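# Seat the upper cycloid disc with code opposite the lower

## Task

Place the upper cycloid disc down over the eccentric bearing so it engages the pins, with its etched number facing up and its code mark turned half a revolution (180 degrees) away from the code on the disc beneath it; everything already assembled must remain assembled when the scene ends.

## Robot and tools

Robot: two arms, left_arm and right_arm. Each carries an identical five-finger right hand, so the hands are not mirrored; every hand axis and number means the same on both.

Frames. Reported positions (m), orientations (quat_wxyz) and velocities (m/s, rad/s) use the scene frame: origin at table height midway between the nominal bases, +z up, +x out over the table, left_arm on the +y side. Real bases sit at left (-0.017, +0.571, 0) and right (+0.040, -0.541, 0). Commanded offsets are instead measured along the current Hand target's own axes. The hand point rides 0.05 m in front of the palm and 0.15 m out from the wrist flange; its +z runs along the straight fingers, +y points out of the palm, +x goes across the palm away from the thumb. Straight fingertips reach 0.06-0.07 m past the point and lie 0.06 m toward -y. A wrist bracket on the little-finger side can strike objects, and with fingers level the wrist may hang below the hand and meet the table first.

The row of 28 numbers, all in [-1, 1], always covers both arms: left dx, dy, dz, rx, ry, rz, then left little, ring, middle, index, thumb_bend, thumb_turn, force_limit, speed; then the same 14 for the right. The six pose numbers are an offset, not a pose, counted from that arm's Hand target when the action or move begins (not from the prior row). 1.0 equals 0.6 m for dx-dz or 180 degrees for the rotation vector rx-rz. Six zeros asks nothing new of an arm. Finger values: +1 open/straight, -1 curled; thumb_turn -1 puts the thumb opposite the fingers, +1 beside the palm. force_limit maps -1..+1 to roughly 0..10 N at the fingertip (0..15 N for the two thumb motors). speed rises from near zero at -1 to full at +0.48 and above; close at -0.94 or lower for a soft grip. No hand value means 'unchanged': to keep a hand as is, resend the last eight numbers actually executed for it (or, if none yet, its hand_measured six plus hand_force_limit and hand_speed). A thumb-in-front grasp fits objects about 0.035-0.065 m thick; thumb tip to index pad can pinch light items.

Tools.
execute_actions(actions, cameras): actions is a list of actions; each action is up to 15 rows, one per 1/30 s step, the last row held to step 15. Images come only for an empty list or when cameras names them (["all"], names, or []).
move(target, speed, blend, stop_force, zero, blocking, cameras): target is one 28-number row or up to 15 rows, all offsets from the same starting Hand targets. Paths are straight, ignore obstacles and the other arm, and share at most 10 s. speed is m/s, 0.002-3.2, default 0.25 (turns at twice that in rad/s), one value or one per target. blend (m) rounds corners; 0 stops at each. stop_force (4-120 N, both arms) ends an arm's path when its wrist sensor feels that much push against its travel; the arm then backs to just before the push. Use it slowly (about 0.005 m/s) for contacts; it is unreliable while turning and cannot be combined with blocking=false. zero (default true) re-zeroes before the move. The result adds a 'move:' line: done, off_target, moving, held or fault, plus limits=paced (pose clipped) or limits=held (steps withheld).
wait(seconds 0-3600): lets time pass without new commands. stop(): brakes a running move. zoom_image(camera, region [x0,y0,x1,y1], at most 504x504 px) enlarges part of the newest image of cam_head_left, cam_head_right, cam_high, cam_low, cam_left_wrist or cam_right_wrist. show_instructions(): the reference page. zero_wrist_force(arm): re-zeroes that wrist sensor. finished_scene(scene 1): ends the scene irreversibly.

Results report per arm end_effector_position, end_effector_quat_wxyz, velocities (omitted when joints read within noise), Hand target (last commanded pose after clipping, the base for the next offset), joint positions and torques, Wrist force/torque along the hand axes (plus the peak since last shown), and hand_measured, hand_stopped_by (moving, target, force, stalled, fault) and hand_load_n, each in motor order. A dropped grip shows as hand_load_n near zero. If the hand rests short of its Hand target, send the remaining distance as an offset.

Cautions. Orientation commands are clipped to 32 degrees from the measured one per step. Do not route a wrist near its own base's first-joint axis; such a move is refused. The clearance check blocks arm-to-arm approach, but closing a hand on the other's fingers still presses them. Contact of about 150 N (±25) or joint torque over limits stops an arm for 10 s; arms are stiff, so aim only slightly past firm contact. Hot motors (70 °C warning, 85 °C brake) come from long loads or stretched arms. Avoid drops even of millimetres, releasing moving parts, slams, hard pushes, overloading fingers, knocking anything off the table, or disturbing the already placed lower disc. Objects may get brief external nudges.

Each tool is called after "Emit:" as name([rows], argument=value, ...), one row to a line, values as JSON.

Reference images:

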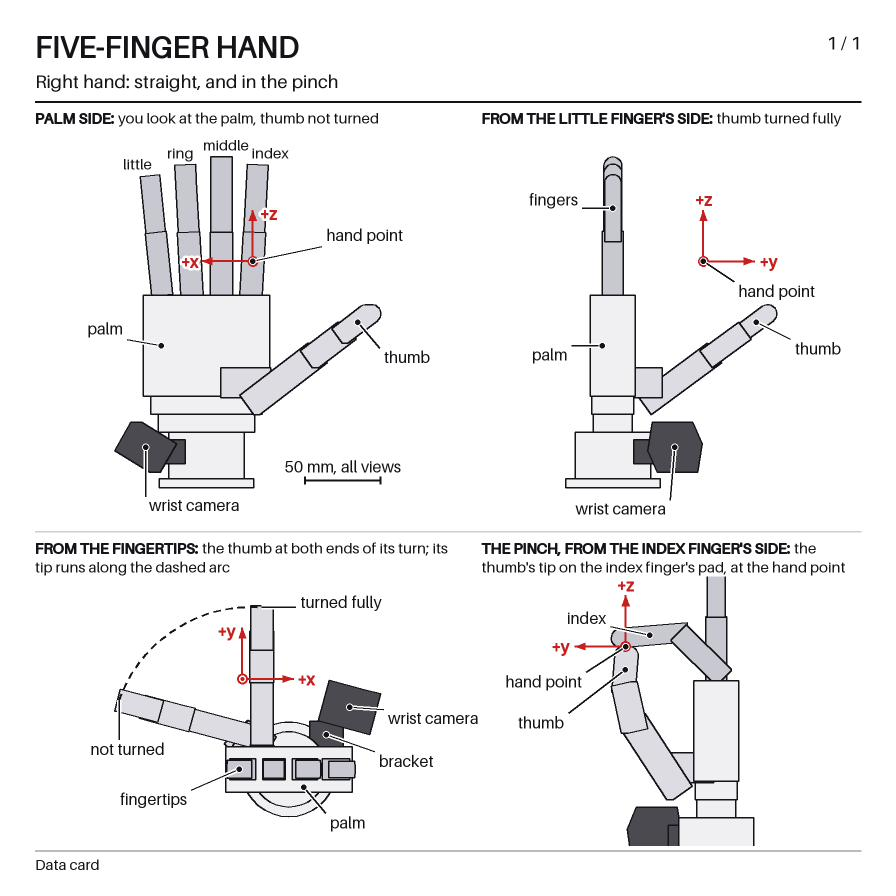

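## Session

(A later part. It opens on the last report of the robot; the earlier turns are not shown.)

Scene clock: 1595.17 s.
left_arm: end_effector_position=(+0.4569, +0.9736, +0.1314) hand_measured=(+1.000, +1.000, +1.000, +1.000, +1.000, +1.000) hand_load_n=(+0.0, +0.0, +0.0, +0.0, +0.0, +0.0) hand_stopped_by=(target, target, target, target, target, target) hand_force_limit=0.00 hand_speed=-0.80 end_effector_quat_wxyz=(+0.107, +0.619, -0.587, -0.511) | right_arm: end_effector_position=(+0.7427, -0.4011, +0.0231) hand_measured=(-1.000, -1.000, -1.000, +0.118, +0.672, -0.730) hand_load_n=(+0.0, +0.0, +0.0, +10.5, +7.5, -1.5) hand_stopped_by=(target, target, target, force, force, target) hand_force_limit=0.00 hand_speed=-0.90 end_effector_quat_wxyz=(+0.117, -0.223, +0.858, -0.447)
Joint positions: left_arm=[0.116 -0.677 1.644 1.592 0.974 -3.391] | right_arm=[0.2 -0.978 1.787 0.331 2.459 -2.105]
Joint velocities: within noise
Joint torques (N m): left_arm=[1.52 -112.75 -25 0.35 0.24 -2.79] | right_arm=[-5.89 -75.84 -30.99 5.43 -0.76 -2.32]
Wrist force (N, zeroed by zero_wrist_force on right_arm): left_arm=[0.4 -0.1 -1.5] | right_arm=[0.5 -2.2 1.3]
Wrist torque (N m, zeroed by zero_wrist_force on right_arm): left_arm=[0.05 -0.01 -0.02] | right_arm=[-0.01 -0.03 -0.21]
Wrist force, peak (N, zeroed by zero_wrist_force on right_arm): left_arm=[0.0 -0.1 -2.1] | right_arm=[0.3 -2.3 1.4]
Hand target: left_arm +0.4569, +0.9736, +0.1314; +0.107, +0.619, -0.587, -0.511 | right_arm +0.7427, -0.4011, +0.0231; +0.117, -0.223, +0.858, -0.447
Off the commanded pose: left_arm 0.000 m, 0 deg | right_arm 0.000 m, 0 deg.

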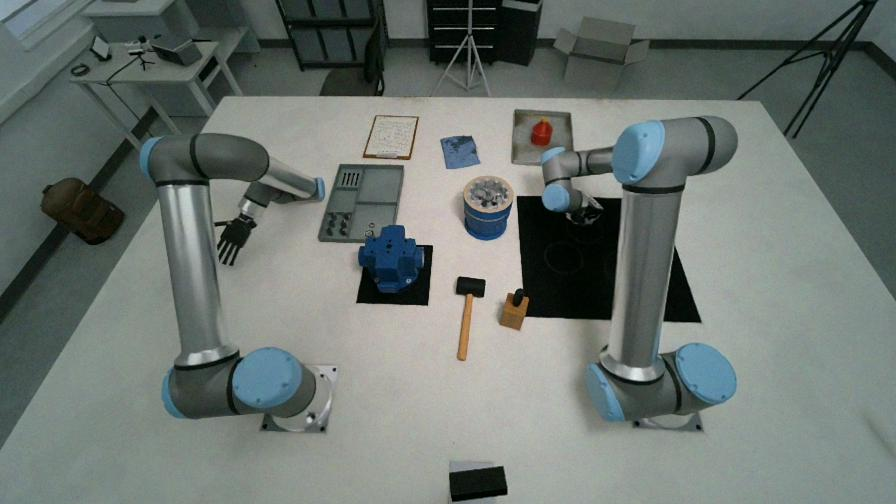

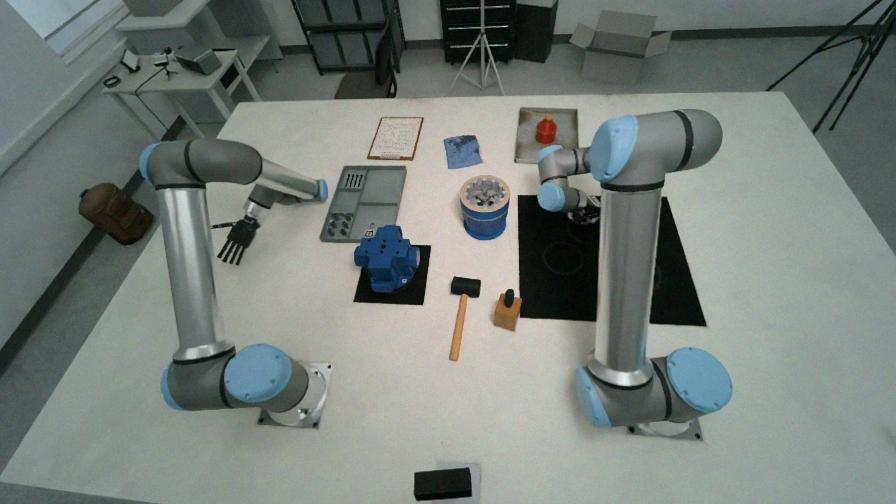

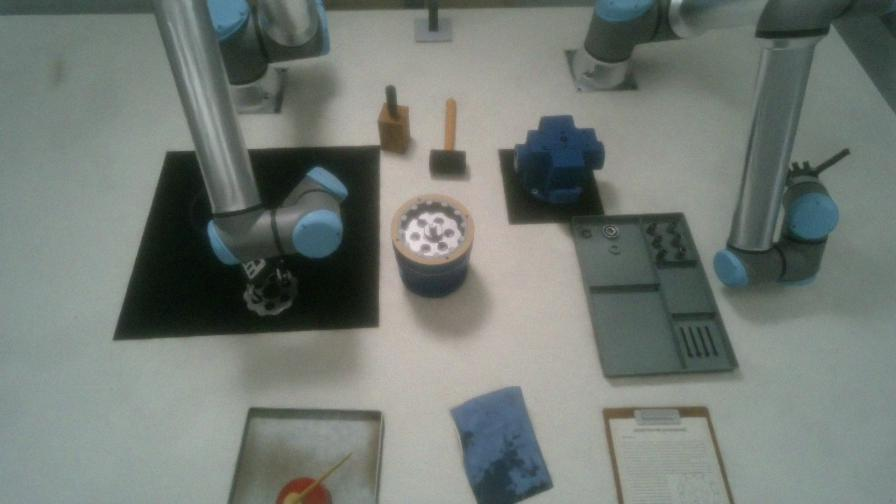

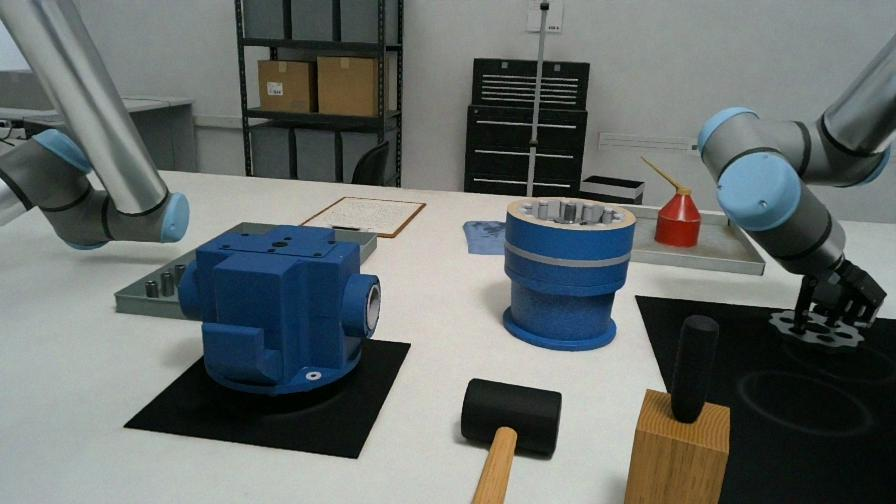

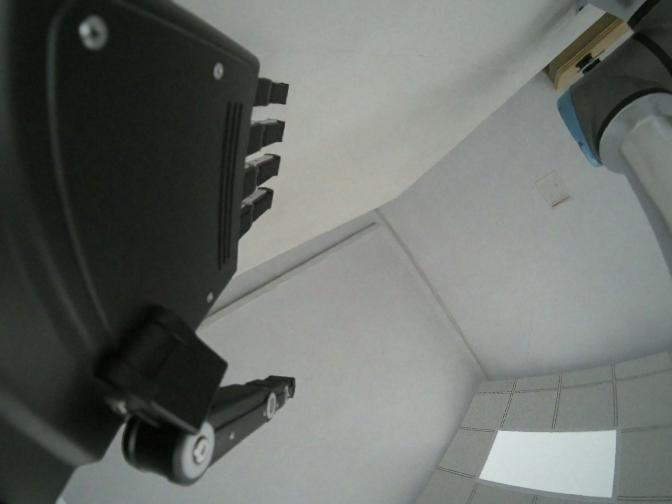

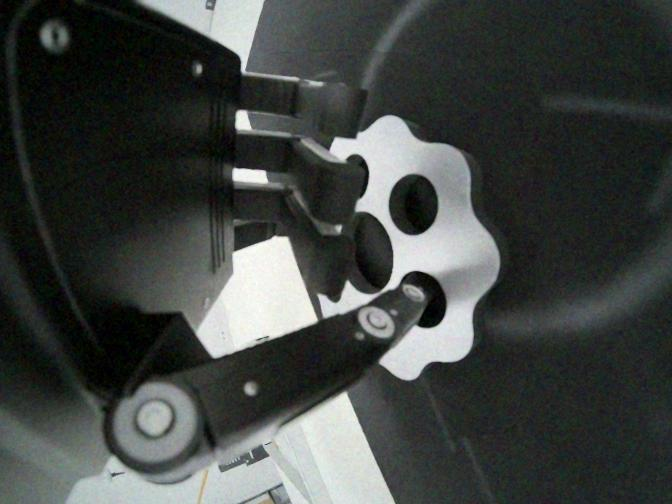

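Emit:
move(target=[0,0,0,0,0,0,1,1,1,1,1,1,0,-0.8,0.0590,0.0340,-0.0487,-0.0002,-0.1401,-0.0979,-1,-1,-1,0.116,0.3,-0.73,0.0,-0.9], speed=0.06, cameras=["cam_right_wrist","cam_high","cam_low"])

Scene clock: 1669.00 s.
left_arm: end_effector_position=(+0.4569, +0.9736, +0.1314) hand_measured=(+1.000, +1.000, +1.000, +1.000, +1.000, +1.000) hand_load_n=(+0.0, +0.0, +0.0, +0.0, +0.0, +0.0) hand_stopped_by=(target, target, target, target, target, target) hand_force_limit=0.00 hand_speed=-0.80 end_effector_quat_wxyz=(+0.107, +0.619, -0.587, -0.511) | right_arm: end_effector_position=(+0.6944, -0.3873, +0.0231) hand_measured=(-1.000, -1.000, -1.000, +0.118, +0.672, -0.730) hand_load_n=(+0.0, +0.0, +0.0, +9.5, +9.0, +0.0) hand_stopped_by=(target, target, target, force, force, target) hand_force_limit=0.00 hand_speed=-0.90 end_effector_quat_wxyz=(+0.231, -0.443, +0.768, -0.400) end_effector_velocity=(+0.001, -0.001, +0.001) end_effector_angular_velocity=(+0.000, -0.001, -0.005)
Joint positions: left_arm=[0.116 -0.677 1.644 1.592 0.974 -3.391] | right_arm=[0.109 -1.221 2.099 -0.17 2.063 -2.756]
Joint velocities: left_arm=[within noise] | right_arm=[0 0.001 -0.002 0.003 0.005 0.004]
Joint torques (N m): left_arm=[-1.54 -111.58 -24.54 0.29 0.04 -2.71] | right_arm=[4.27 -43.37 -33.09 3.42 5.05 1.24]
Wrist force (N, zeroed by zero_wrist_force on right_arm): left_arm=[-0.2 0.4 -1.4] | right_arm=[0.1 1.8 1.4]
Wrist torque (N m, zeroed by zero_wrist_force on right_arm): left_arm=[0.11 0.08 -0.04] | right_arm=[0.01 -0.02 -0.15]
Wrist force, peak (N, zeroed by zero_wrist_force on right_arm): left_arm=[-0.1 0.3 -2.0] | right_arm=[-0.5 2.2 2.8]
Hand target: left_arm +0.4569, +0.9736, +0.1314; +0.107, +0.619, -0.587, -0.511 | right_arm +0.6944, -0.3872, +0.0231; +0.231, -0.443, +0.768, -0.400
Off the commanded pose: left_arm 0.000 m, 0 deg | right_arm 0.000 m, 0 deg.
move: done
Images, in order (width x height): cam_high 896x504, cam_low 896x504, cam_right_wrist 672x504.

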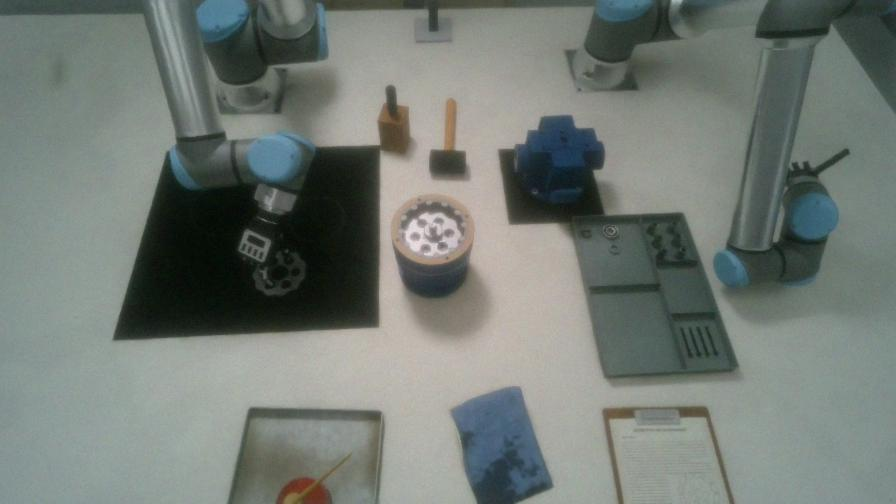

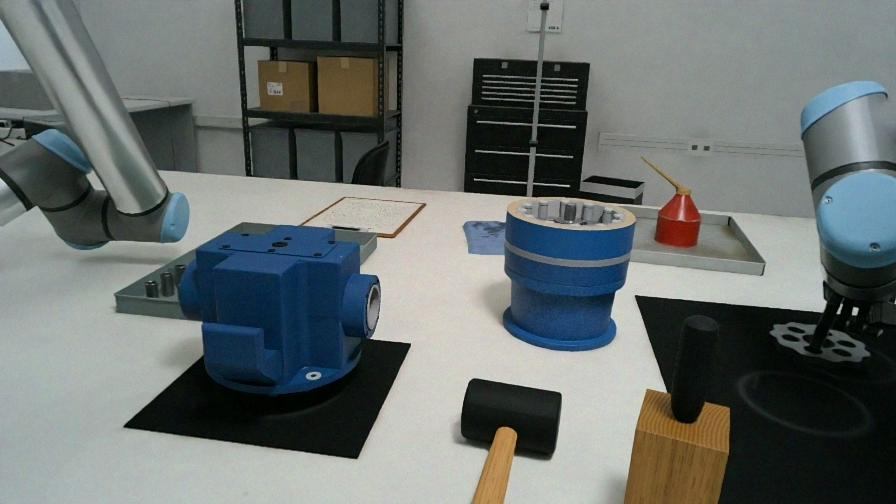

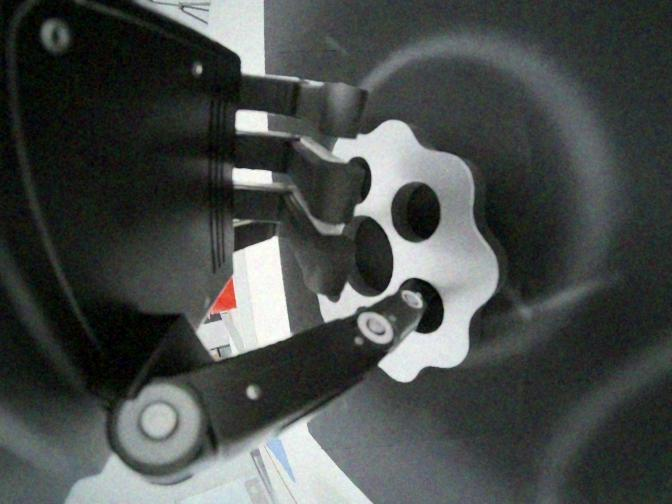

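Emit:
move([
  [0,0,0,0,0,0,1,1,1,1,1,1,0,-0.8,0.0013,0.0538,-0.0770,-0.0002,-0.1401,-0.0979,-1,-1,-1,0.116,0.3,-0.73,0.0,-0.9],
  [0,0,0,0,0,0,1,1,1,1,1,1,0,-0.8,-0.0039,0.1112,-0.1592,-0.0003,-0.2803,-0.1957,-1,-1,-1,0.116,0.3,-0.73,0.0,-0.9],
], speed=0.08, blend=0.02, cameras=["cam_right_wrist","cam_high","cam_low"])

Scene clock: 1685.03 s.
left_arm: end_effector_position=(+0.4569, +0.9736, +0.1314) hand_measured=(+1.000, +1.000, +1.000, +1.000, +1.000, +1.000) hand_load_n=(+0.0, +0.0, +0.0, +0.0, +0.0, +0.0) hand_stopped_by=(target, target, target, target, target, target) hand_force_limit=0.00 hand_speed=-0.80 end_effector_quat_wxyz=(+0.107, +0.619, -0.587, -0.511) | right_arm: end_effector_position=(+0.5947, -0.3269, +0.0231) hand_measured=(-1.000, -1.000, -1.000, +0.118, +0.672, -0.730) hand_load_n=(+0.0, +0.0, +0.0, +9.5, +8.0, -1.0) hand_stopped_by=(target, target, target, force, force, target) hand_force_limit=0.00 hand_speed=-0.90 end_effector_quat_wxyz=(-0.404, +0.774, -0.433, +0.225) end_effector_velocity=(+0.001, -0.001, +0.000) end_effector_angular_velocity=(-0.001, +0.000, -0.005)
Joint positions: left_arm=[0.116 -0.677 1.644 1.592 0.974 -3.391] | right_arm=[-0.191 -1.343 2.296 -0.186 0.971 -3.637]
Joint velocities: left_arm=[within noise] | right_arm=[0.001 0 0 -0.002 0.005 0.004]
Joint torques (N m): left_arm=[-0.39 -111.12 -24.58 0.53 0.22 -2.8] | right_arm=[5.02 -47.31 -17.68 -0.35 3.09 2.1]
Wrist force (N, zeroed by zero_wrist_force on right_arm): left_arm=[0.2 0.6 -1.6] | right_arm=[-0.2 -2.3 -0.2]
Wrist torque (N m, zeroed by zero_wrist_force on right_arm): left_arm=[0.15 0.02 -0.02] | right_arm=[-0.08 -0.07 -0.22]
Wrist force, peak (N, zeroed by zero_wrist_force on right_arm): left_arm=[-0.1 0.4 -2.2] | right_arm=[1.6 -3.3 -0.9]
Hand target: left_arm +0.4569, +0.9736, +0.1314; +0.107, +0.619, -0.587, -0.511 | right_arm +0.5947, -0.3269, +0.0231; -0.404, +0.774, -0.433, +0.225
Off the commanded pose: left_arm 0.000 m, 0 deg | right_arm 0.000 m, 0 deg.
move: done
Images, in order (width x height): cam_high 896x504, cam_low 896x504, cam_right_wrist 672x504.

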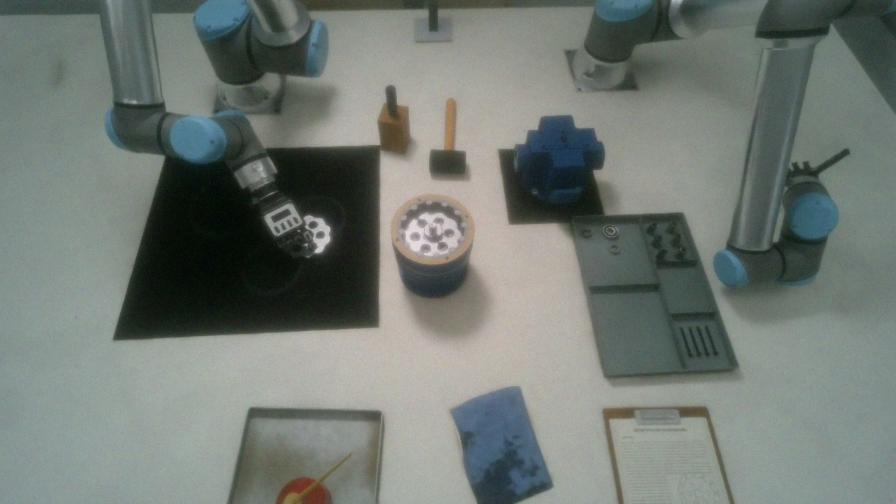

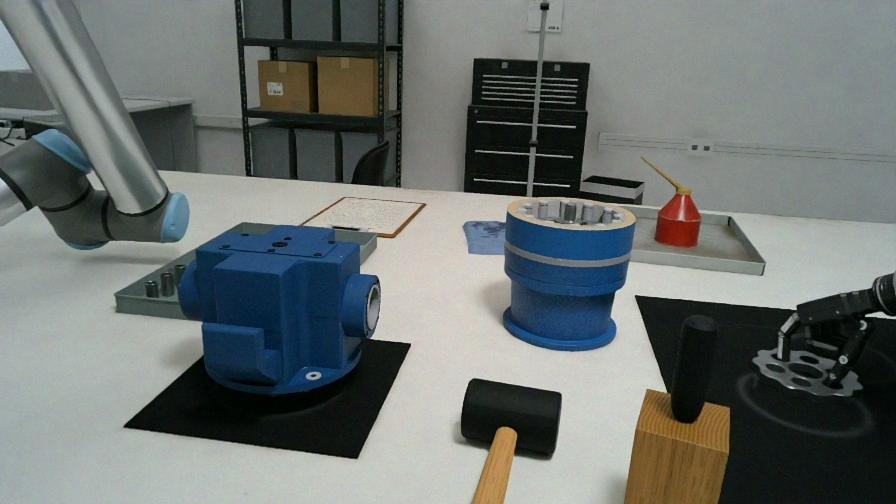

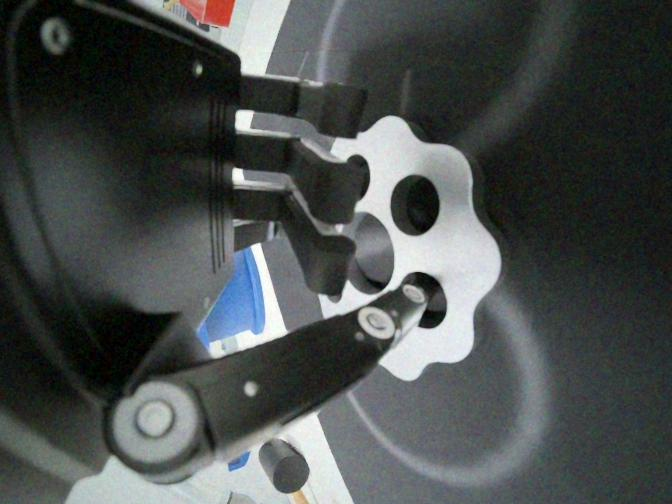

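Emit:
move([
  [0,0,0,0,0,0,1,1,1,1,1,1,0,-0.8,-0.0904,0.0266,-0.0382,-0.0002,-0.1401,-0.0979,-1,-1,-1,0.116,0.3,-0.73,0.0,-0.9],
  [0,0,0,0,0,0,1,1,1,1,1,1,0,-0.8,-0.1712,0.0457,-0.0655,-0.0003,-0.2803,-0.1957,-1,-1,-1,0.116,0.3,-0.73,0.0,-0.9],
], speed=0.08, blend=0.02, cameras=["cam_right_wrist","cam_high","cam_low"])

Scene clock: 1704.10 s.
left_arm: end_effector_position=(+0.4569, +0.9736, +0.1314) hand_measured=(+1.000, +1.000, +1.000, +1.000, +1.000, +1.000) hand_load_n=(+0.0, +0.0, +0.0, +0.0, +0.0, +0.5) hand_stopped_by=(target, target, target, target, target, target) hand_force_limit=0.00 hand_speed=-0.80 end_effector_quat_wxyz=(+0.107, +0.619, -0.587, -0.511) | right_arm: end_effector_position=(+0.5002, -0.2644, +0.0232) hand_measured=(-1.000, -1.000, -1.000, +0.118, +0.672, -0.730) hand_load_n=(+0.0, +0.0, +0.0, +8.5, +9.5, -1.5) hand_stopped_by=(target, target, target, force, force, target) hand_force_limit=0.00 hand_speed=-0.90 end_effector_quat_wxyz=(-0.462, +0.886, +0.023, -0.013)
Joint positions: left_arm=[0.116 -0.677 1.644 1.592 0.974 -3.391] | right_arm=[-0.147 -1.002 2.093 0.781 0.643 -5.08]
Joint torques (N m): left_arm=[1.39 -111.83 -24.94 0.37 0.26 -2.81] | right_arm=[-10.41 -64.8 -8.8 1.84 -1.69 1.3]
Wrist force (N, zeroed by zero_wrist_force on right_arm): left_arm=[-0.1 0.3 -1.3] | right_arm=[1.1 -1.5 -2.0]
Wrist torque (N m, zeroed by zero_wrist_force on right_arm): left_arm=[0.10 0.06 -0.04] | right_arm=[-0.08 -0.01 -0.20]
Wrist force, peak (N, zeroed by zero_wrist_force on right_arm): left_arm=[0.3 0.4 -2.1] | right_arm=[2.3 -2.6 -1.8]
Hand target: left_arm +0.4569, +0.9736, +0.1314; +0.107, +0.619, -0.587, -0.511 | right_arm +0.5002, -0.2644, +0.0233; -0.462, +0.886, +0.023, -0.013
Off the commanded pose: left_arm 0.000 m, 0 deg | right_arm 0.000 m, 0 deg.
move: done
Images, in order (width x height): cam_high 896x504, cam_low 896x504, cam_right_wrist 672x504.

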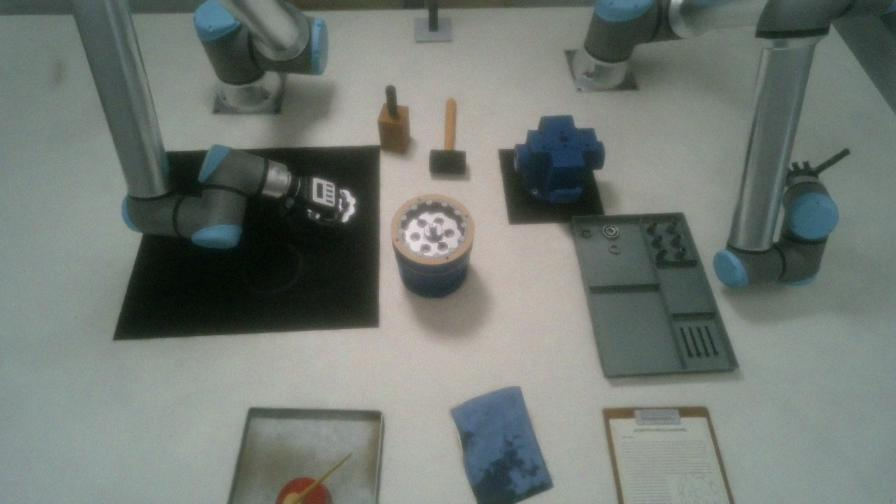

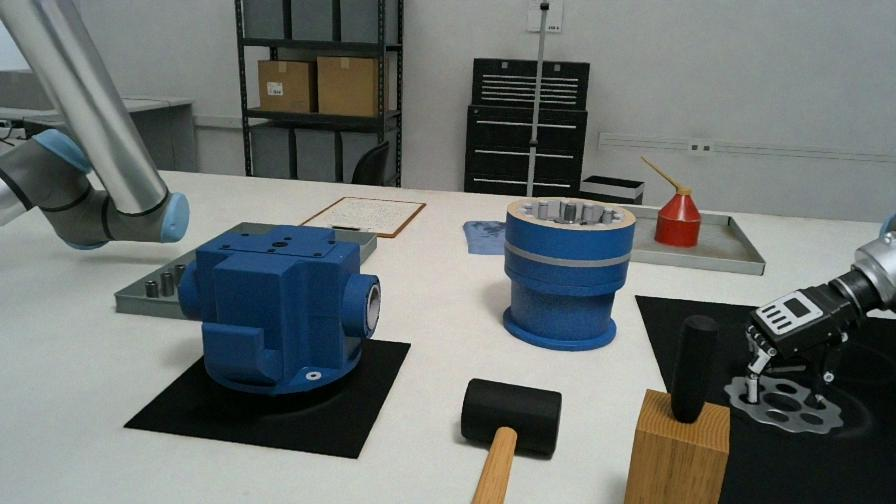

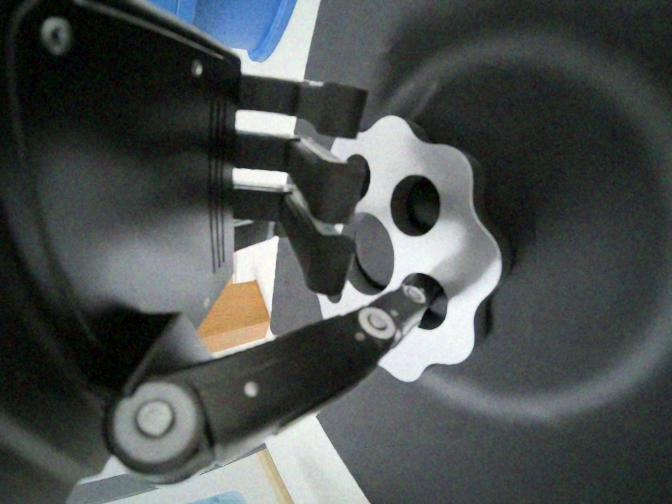

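Emit:
move(target=[0,0,0,0,0,0,1,1,1,1,1,1,0,-0.8,0,0,0,0,0,0,-1,-1,-1,0.22,0.75,-0.73,0.0,-0.9], cameras=["cam_right_wrist"])

Emit:
zoom_image(camera="cam_right_wrist", region=[300, 100, 520, 400])

Scene clock: 1745.90 s.
left_arm: end_effector_position=(+0.4569, +0.9736, +0.1314) hand_measured=(+1.000, +1.000, +1.000, +1.000, +1.000, +1.000) hand_load_n=(+0.0, +0.0, +0.0, +0.0, +0.0, +0.5) hand_stopped_by=(target, target, target, target, target, target) hand_force_limit=0.00 hand_speed=-0.80 end_effector_quat_wxyz=(+0.107, +0.619, -0.587, -0.511) | right_arm: end_effector_position=(+0.5002, -0.2644, +0.0233) hand_measured=(-1.000, -1.000, -1.000, +0.220, +0.750, -0.730) hand_load_n=(+0.0, +0.0, +0.0, +0.0, +0.0, +0.0) hand_stopped_by=(target, target, target, target, target, target) hand_force_limit=0.00 hand_speed=-0.90 end_effector_quat_wxyz=(-0.462, +0.886, +0.023, -0.013)
Joint positions: left_arm=[0.116 -0.677 1.644 1.592 0.974 -3.391] | right_arm=[-0.147 -1.002 2.093 0.781 0.643 -5.08]
Joint torques (N m): left_arm=[-0.11 -112.22 -24.4 0.34 0.22 -2.72] | right_arm=[-10.34 -65.05 -10.25 2.37 -3.92 -0.57]
Wrist force (N, zeroed by zero_wrist_force on right_arm): left_arm=[-0.1 0.0 -1.3] | right_arm=[0.3 0.1 0.5]
Wrist torque (N m, zeroed by zero_wrist_force on right_arm): left_arm=[0.06 0.05 -0.05] | right_arm=[-0.03 -0.04 -0.20]
Wrist force, peak (N, zeroed by zero_wrist_force on right_arm): left_arm=[0.0 0.0 -2.2] | right_arm=[1.3 -1.8 -2.3]
Hand target: left_arm +0.4569, +0.9736, +0.1314; +0.107, +0.619, -0.587, -0.511 | right_arm +0.5002, -0.2644, +0.0233; -0.462, +0.886, +0.023, -0.013
Off the commanded pose: left_arm 0.000 m, 0 deg | right_arm 0.000 m, 0 deg.
move: done

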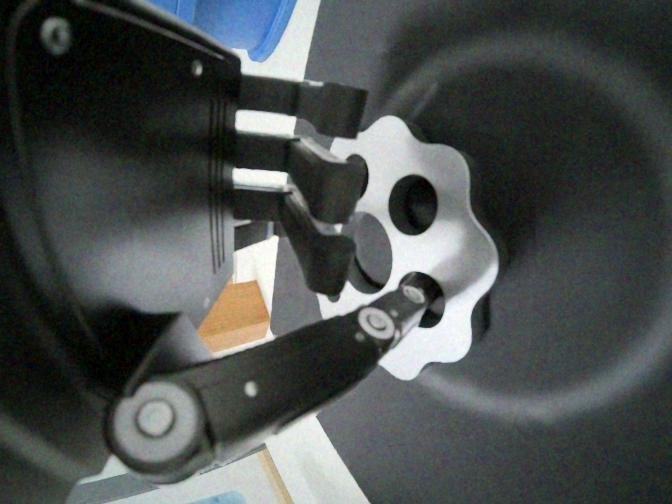

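Scaled by 1.680 from the camera's image (finer frame: 960x720).

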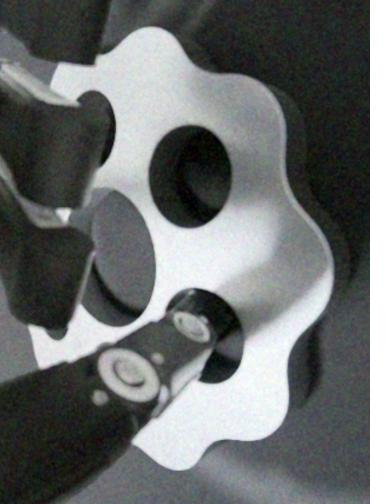

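Emit:
move([
  [0,0,0,0,0,0,1,1,1,1,1,1,0,-0.8,0,-0.0273,-0.0191,0,0,0,-1,-1,-1,0.22,0.75,-0.73,0.0,-0.9],
  [0,0,0,0,0,0,1,1,1,1,1,1,0,-0.8,0,-0.246,-0.1716,0,0,0,-1,-1,-1,0.22,0.75,-0.73,0.0,-0.9],
], speed=[0.03,0.15], blend=0.01, cameras=["cam_right_wrist","cam_high","cam_low"])

Emit:
zoom_image(camera="cam_high", region=[280, 160, 480, 290])

Emit:
zoom_image(camera="cam_low", region=[700, 350, 880, 470])

Scene clock: 1755.53 s.
left_arm: end_effector_position=(+0.4569, +0.9736, +0.1314) hand_measured=(+1.000, +1.000, +1.000, +1.000, +1.000, +1.000) hand_load_n=(+0.0, +0.0, +0.0, +0.0, +0.0, +0.0) hand_stopped_by=(target, target, target, target, target, target) hand_force_limit=0.00 hand_speed=-0.80 end_effector_quat_wxyz=(+0.107, +0.619, -0.587, -0.511) | right_arm: end_effector_position=(+0.5004, -0.2643, +0.2032) hand_measured=(-1.000, -1.000, -1.000, +0.220, +0.750, -0.730) hand_load_n=(+0.5, +0.0, +0.0, +0.0, +0.0, +0.0) hand_stopped_by=(target, target, target, target, target, target) hand_force_limit=0.00 hand_speed=-0.90 end_effector_quat_wxyz=(-0.462, +0.886, +0.023, -0.013)
Joint positions: left_arm=[0.116 -0.677 1.644 1.592 0.974 -3.391] | right_arm=[-0.147 -1.27 2.035 1.106 0.642 -5.08]
Joint torques (N m): left_arm=[-0.92 -110.89 -24.23 -0.01 0.35 -2.69] | right_arm=[-6.48 -53.15 -20.62 4.36 -0.68 -2.76]
Wrist force (N, zeroed by zero_wrist_force on right_arm): left_arm=[0.2 0.0 -1.9] | right_arm=[0.2 0.5 0.7]
Wrist torque (N m, zeroed by zero_wrist_force on right_arm): left_arm=[0.08 0.02 -0.03] | right_arm=[0.03 -0.05 -0.07]
Wrist force, peak (N, zeroed by zero_wrist_force on right_arm): left_arm=[0.3 0.5 -2.1] | right_arm=[0.0 -1.7 -0.9]
Hand target: left_arm +0.4569, +0.9736, +0.1314; +0.107, +0.619, -0.587, -0.511 | right_arm +0.5004, -0.2643, +0.2032; -0.462, +0.886, +0.023, -0.013
Off the commanded pose: left_arm 0.000 m, 0 deg | right_arm 0.000 m, 0 deg.
move: done
Images, in order (width x height): cam_high 896x504, cam_low 896x504, cam_right_wrist 672x504.

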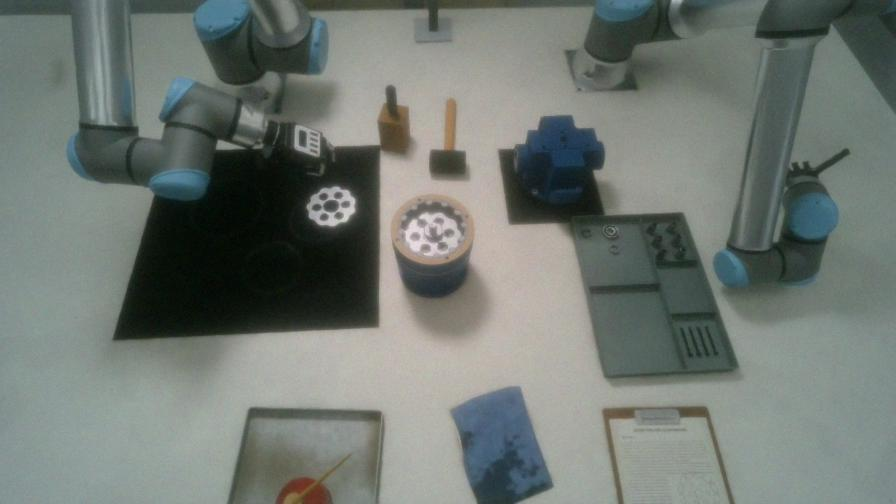

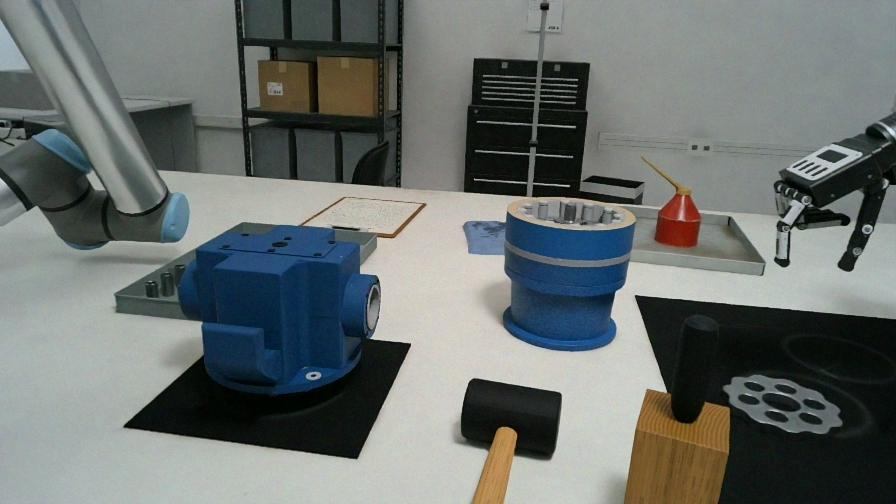

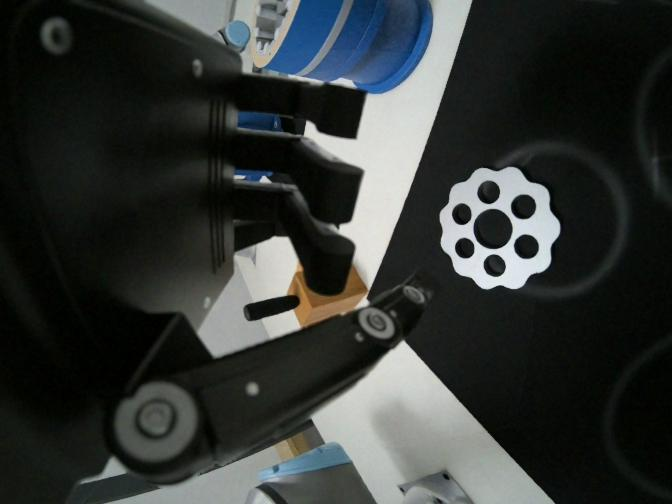

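Scaled by 2.520 from the camera's image (finer frame: 1280x720).

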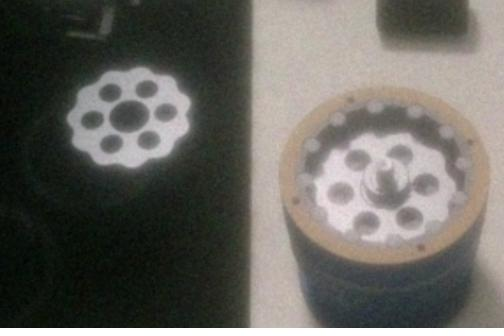

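Scaled by 2.800 from the camera's image (finer frame: 1280x720).

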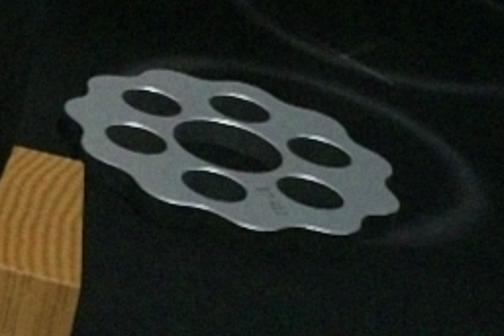

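Emit:
move([
  [0,0,0,0,0,0,1,1,1,1,1,1,0,-0.8,0.0101,0.0094,-0.059,0.0057,0.102,0.323,-1,1,-1,1,1,1,0.0,0.0],
  [0,0,0,0,0,0,1,1,1,1,1,1,0,-0.8,0.0202,0.0189,-0.118,0.0114,0.204,0.646,-1,1,-1,1,1,1,0.0,0.0],
  [0,0,0,0,0,0,1,1,1,1,1,1,0,-0.8,0.0303,0.0283,-0.1772,-0.0166,-0.297,-0.9409,-1,1,-1,1,1,1,0.0,0.0],
], speed=0.25, blend=0.05, cameras=["all"])

Scene clock: 1774.97 s.
left_arm: end_effector_position=(+0.4569, +0.9736, +0.1314) hand_measured=(+1.000, +1.000, +1.000, +1.000, +1.000, +1.000) hand_load_n=(+0.0, +0.0, +0.5, +0.0, +0.0, +0.0) hand_stopped_by=(target, target, target, target, target, target) hand_force_limit=0.00 hand_speed=-0.80 end_effector_quat_wxyz=(+0.107, +0.619, -0.587, -0.511) | right_arm: end_effector_position=(+0.5238, -0.3601, +0.2501) hand_measured=(-1.000, +1.000, -1.000, +1.000, +1.000, +1.000) hand_load_n=(+0.0, +0.0, +0.0, +0.0, +0.0, +0.0) hand_stopped_by=(target, target, target, target, target, target) hand_force_limit=0.00 hand_speed=0.00 end_effector_quat_wxyz=(+0.000, +0.000, +0.985, +0.174)
Joint positions: left_arm=[0.116 -0.677 1.644 1.592 0.974 -3.391] | right_arm=[-0.305 -1.461 2.061 1.086 1.24 -1.912]
Joint torques (N m): left_arm=[-0.65 -112.03 -24.97 0.49 -0.14 -2.82] | right_arm=[1.78 -47.42 -22.46 2.56 -2.88 1.69]
Wrist force (N, zeroed by zero_wrist_force on right_arm): left_arm=[0.3 0.7 -1.4] | right_arm=[-0.2 -0.9 0.5]
Wrist torque (N m, zeroed by zero_wrist_force on right_arm): left_arm=[0.16 0.01 -0.01] | right_arm=[-0.29 0.00 -0.20]
Wrist force, peak (N, zeroed by zero_wrist_force on right_arm): left_arm=[0.4 0.3 -2.2] | right_arm=[-0.2 -1.0 0.8]
Hand target: left_arm +0.4569, +0.9736, +0.1314; +0.107, +0.619, -0.587, -0.511 | right_arm +0.5238, -0.3601, +0.2501; +0.000, +0.000, +0.985, +0.174
Off the commanded pose: left_arm 0.000 m, 0 deg | right_arm 0.000 m, 0 deg.
move: done

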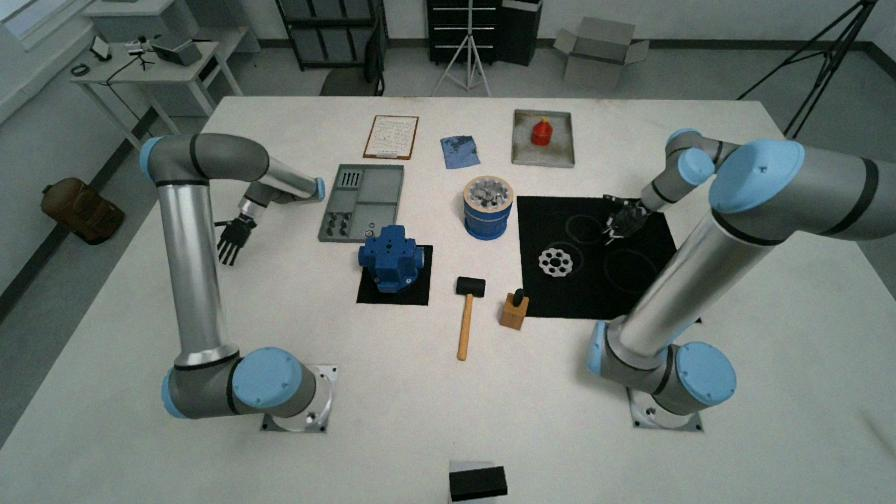

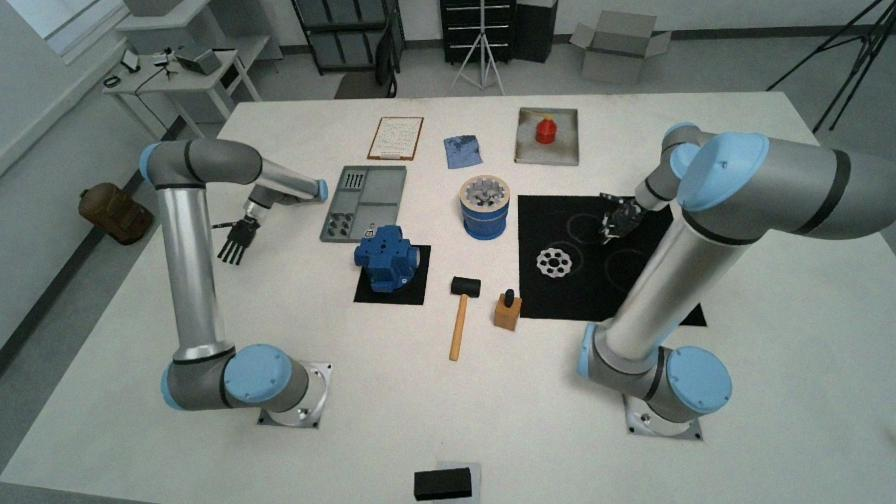

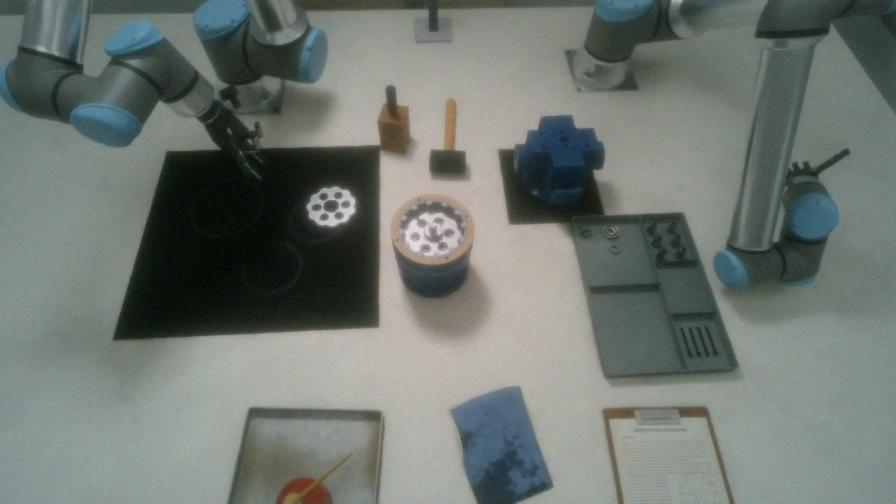

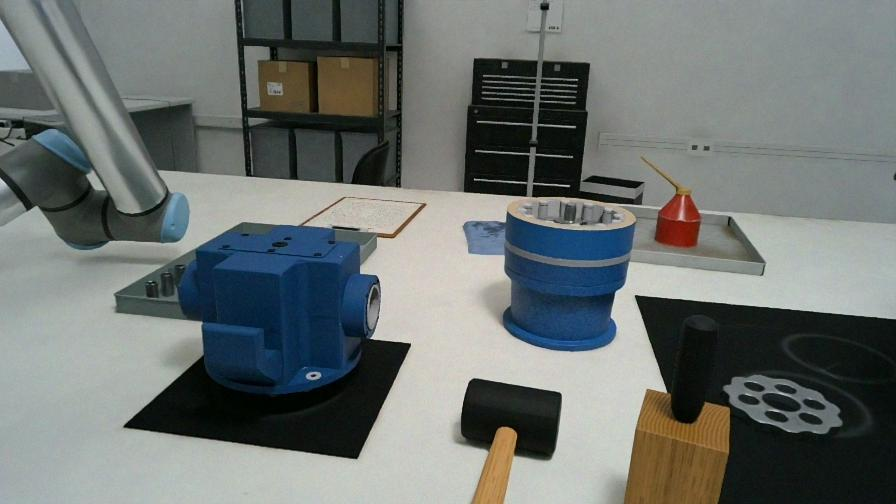

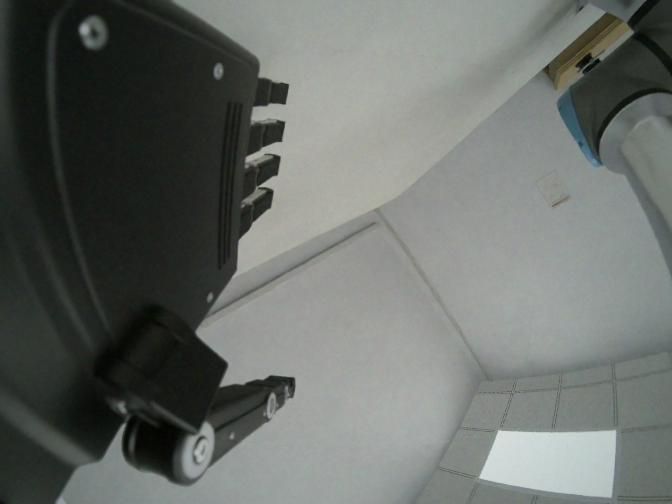

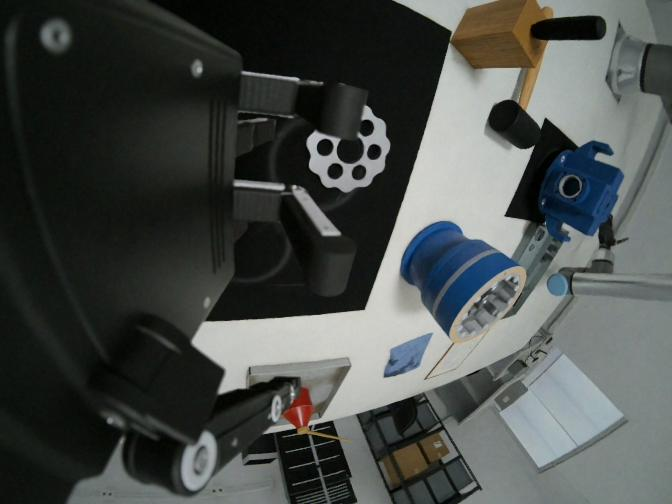

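Emit:
move([
  [-0.1141,0.4142,-0.3057,0,0,0,-1,1,-1,1,1,1,0,0,0,0,0,0,0,0,-1,1,-1,1,1,1,0.0,0.0],
  [0.663,0.6935,-0.7918,-0.0415,0.4713,-0.3173,-1,1,-1,1,1,1,0,0,0,0,0,0,0,0,-1,1,-1,1,1,1,0.0,0.0],
], speed=0.25, blend=0.05, cameras=["cam_head_left","cam_high","cam_left_wrist"])

Scene clock: 1825.20 s.
left_arm: end_effector_position=(+0.4762, +0.2995, +0.4511) hand_measured=(-1.000, +1.000, -1.000, +1.000, +1.000, +1.000) hand_load_n=(+0.0, +0.0, +0.0, +0.0, +0.0, +0.0) hand_stopped_by=(target, target, target, target, target, target) hand_force_limit=0.00 hand_speed=0.00 end_effector_quat_wxyz=(+0.259, +0.966, +0.000, +0.000) | right_arm: end_effector_position=(+0.5238, -0.3601, +0.2501) hand_measured=(-1.000, +1.000, -1.000, +1.000, +1.000, +1.000) hand_load_n=(+0.0, +0.0, +0.0, +0.0, +0.0, +0.0) hand_stopped_by=(target, target, target, target, target, target) hand_force_limit=0.00 hand_speed=0.00 end_effector_quat_wxyz=(+0.000, +0.000, +0.985, +0.174)
Joint positions: left_arm=[-0.512 -1.479 1.667 1.115 2.027 -5.271] | right_arm=[-0.305 -1.461 2.061 1.086 1.24 -1.912]
Joint torques (N m): left_arm=[-9.45 -38.38 -45.76 3.31 4.69 -3.35] | right_arm=[-5.49 -48.39 -23.12 1.94 -3.94 0.54]
Wrist force (N, zeroed by zero_wrist_force on right_arm): left_arm=[-0.8 0.5 -0.8] | right_arm=[-0.1 -0.8 0.4]
Wrist torque (N m, zeroed by zero_wrist_force on right_arm): left_arm=[0.04 0.05 -0.19] | right_arm=[-0.27 -0.01 -0.21]
Wrist force, peak (N, zeroed by zero_wrist_force on right_arm): left_arm=[-1.9 1.6 -0.5] | right_arm=[-0.2 -1.4 0.3]
Hand target: left_arm +0.4762, +0.2994, +0.4511; +0.259, +0.966, +0.000, +0.000 | right_arm +0.5238, -0.3601, +0.2501; +0.000, +0.000, +0.985, +0.174
Off the commanded pose: left_arm 0.000 m, 0 deg | right_arm 0.000 m, 0 deg.
move: done

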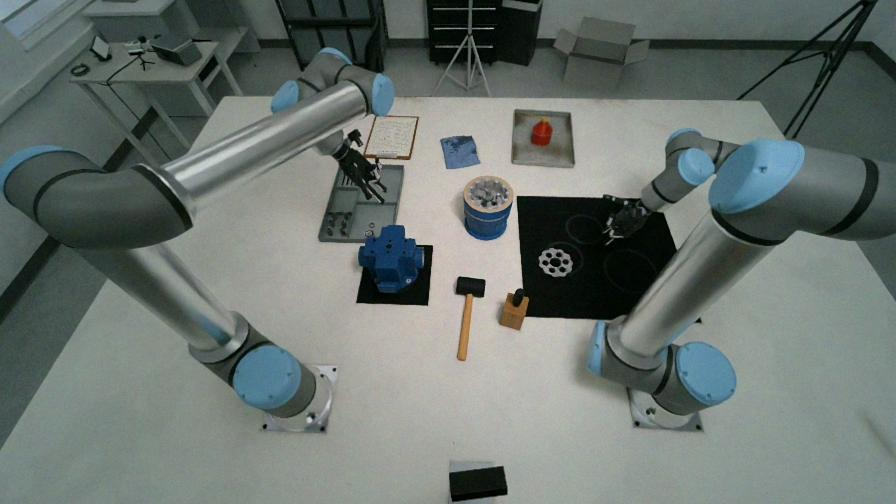

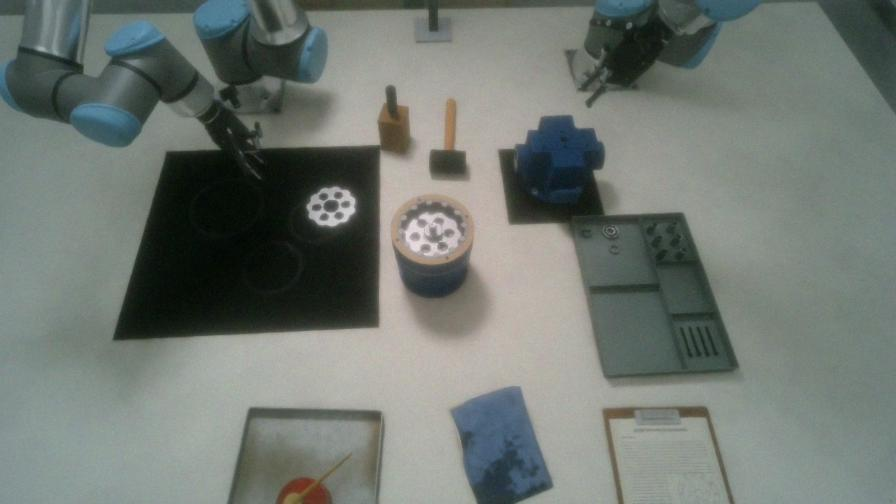

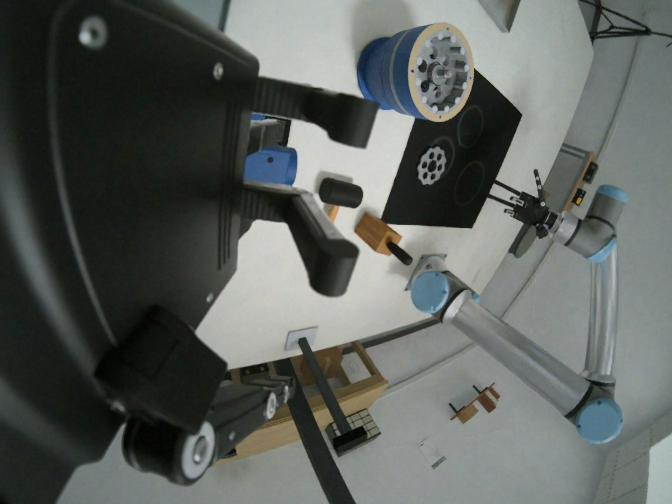

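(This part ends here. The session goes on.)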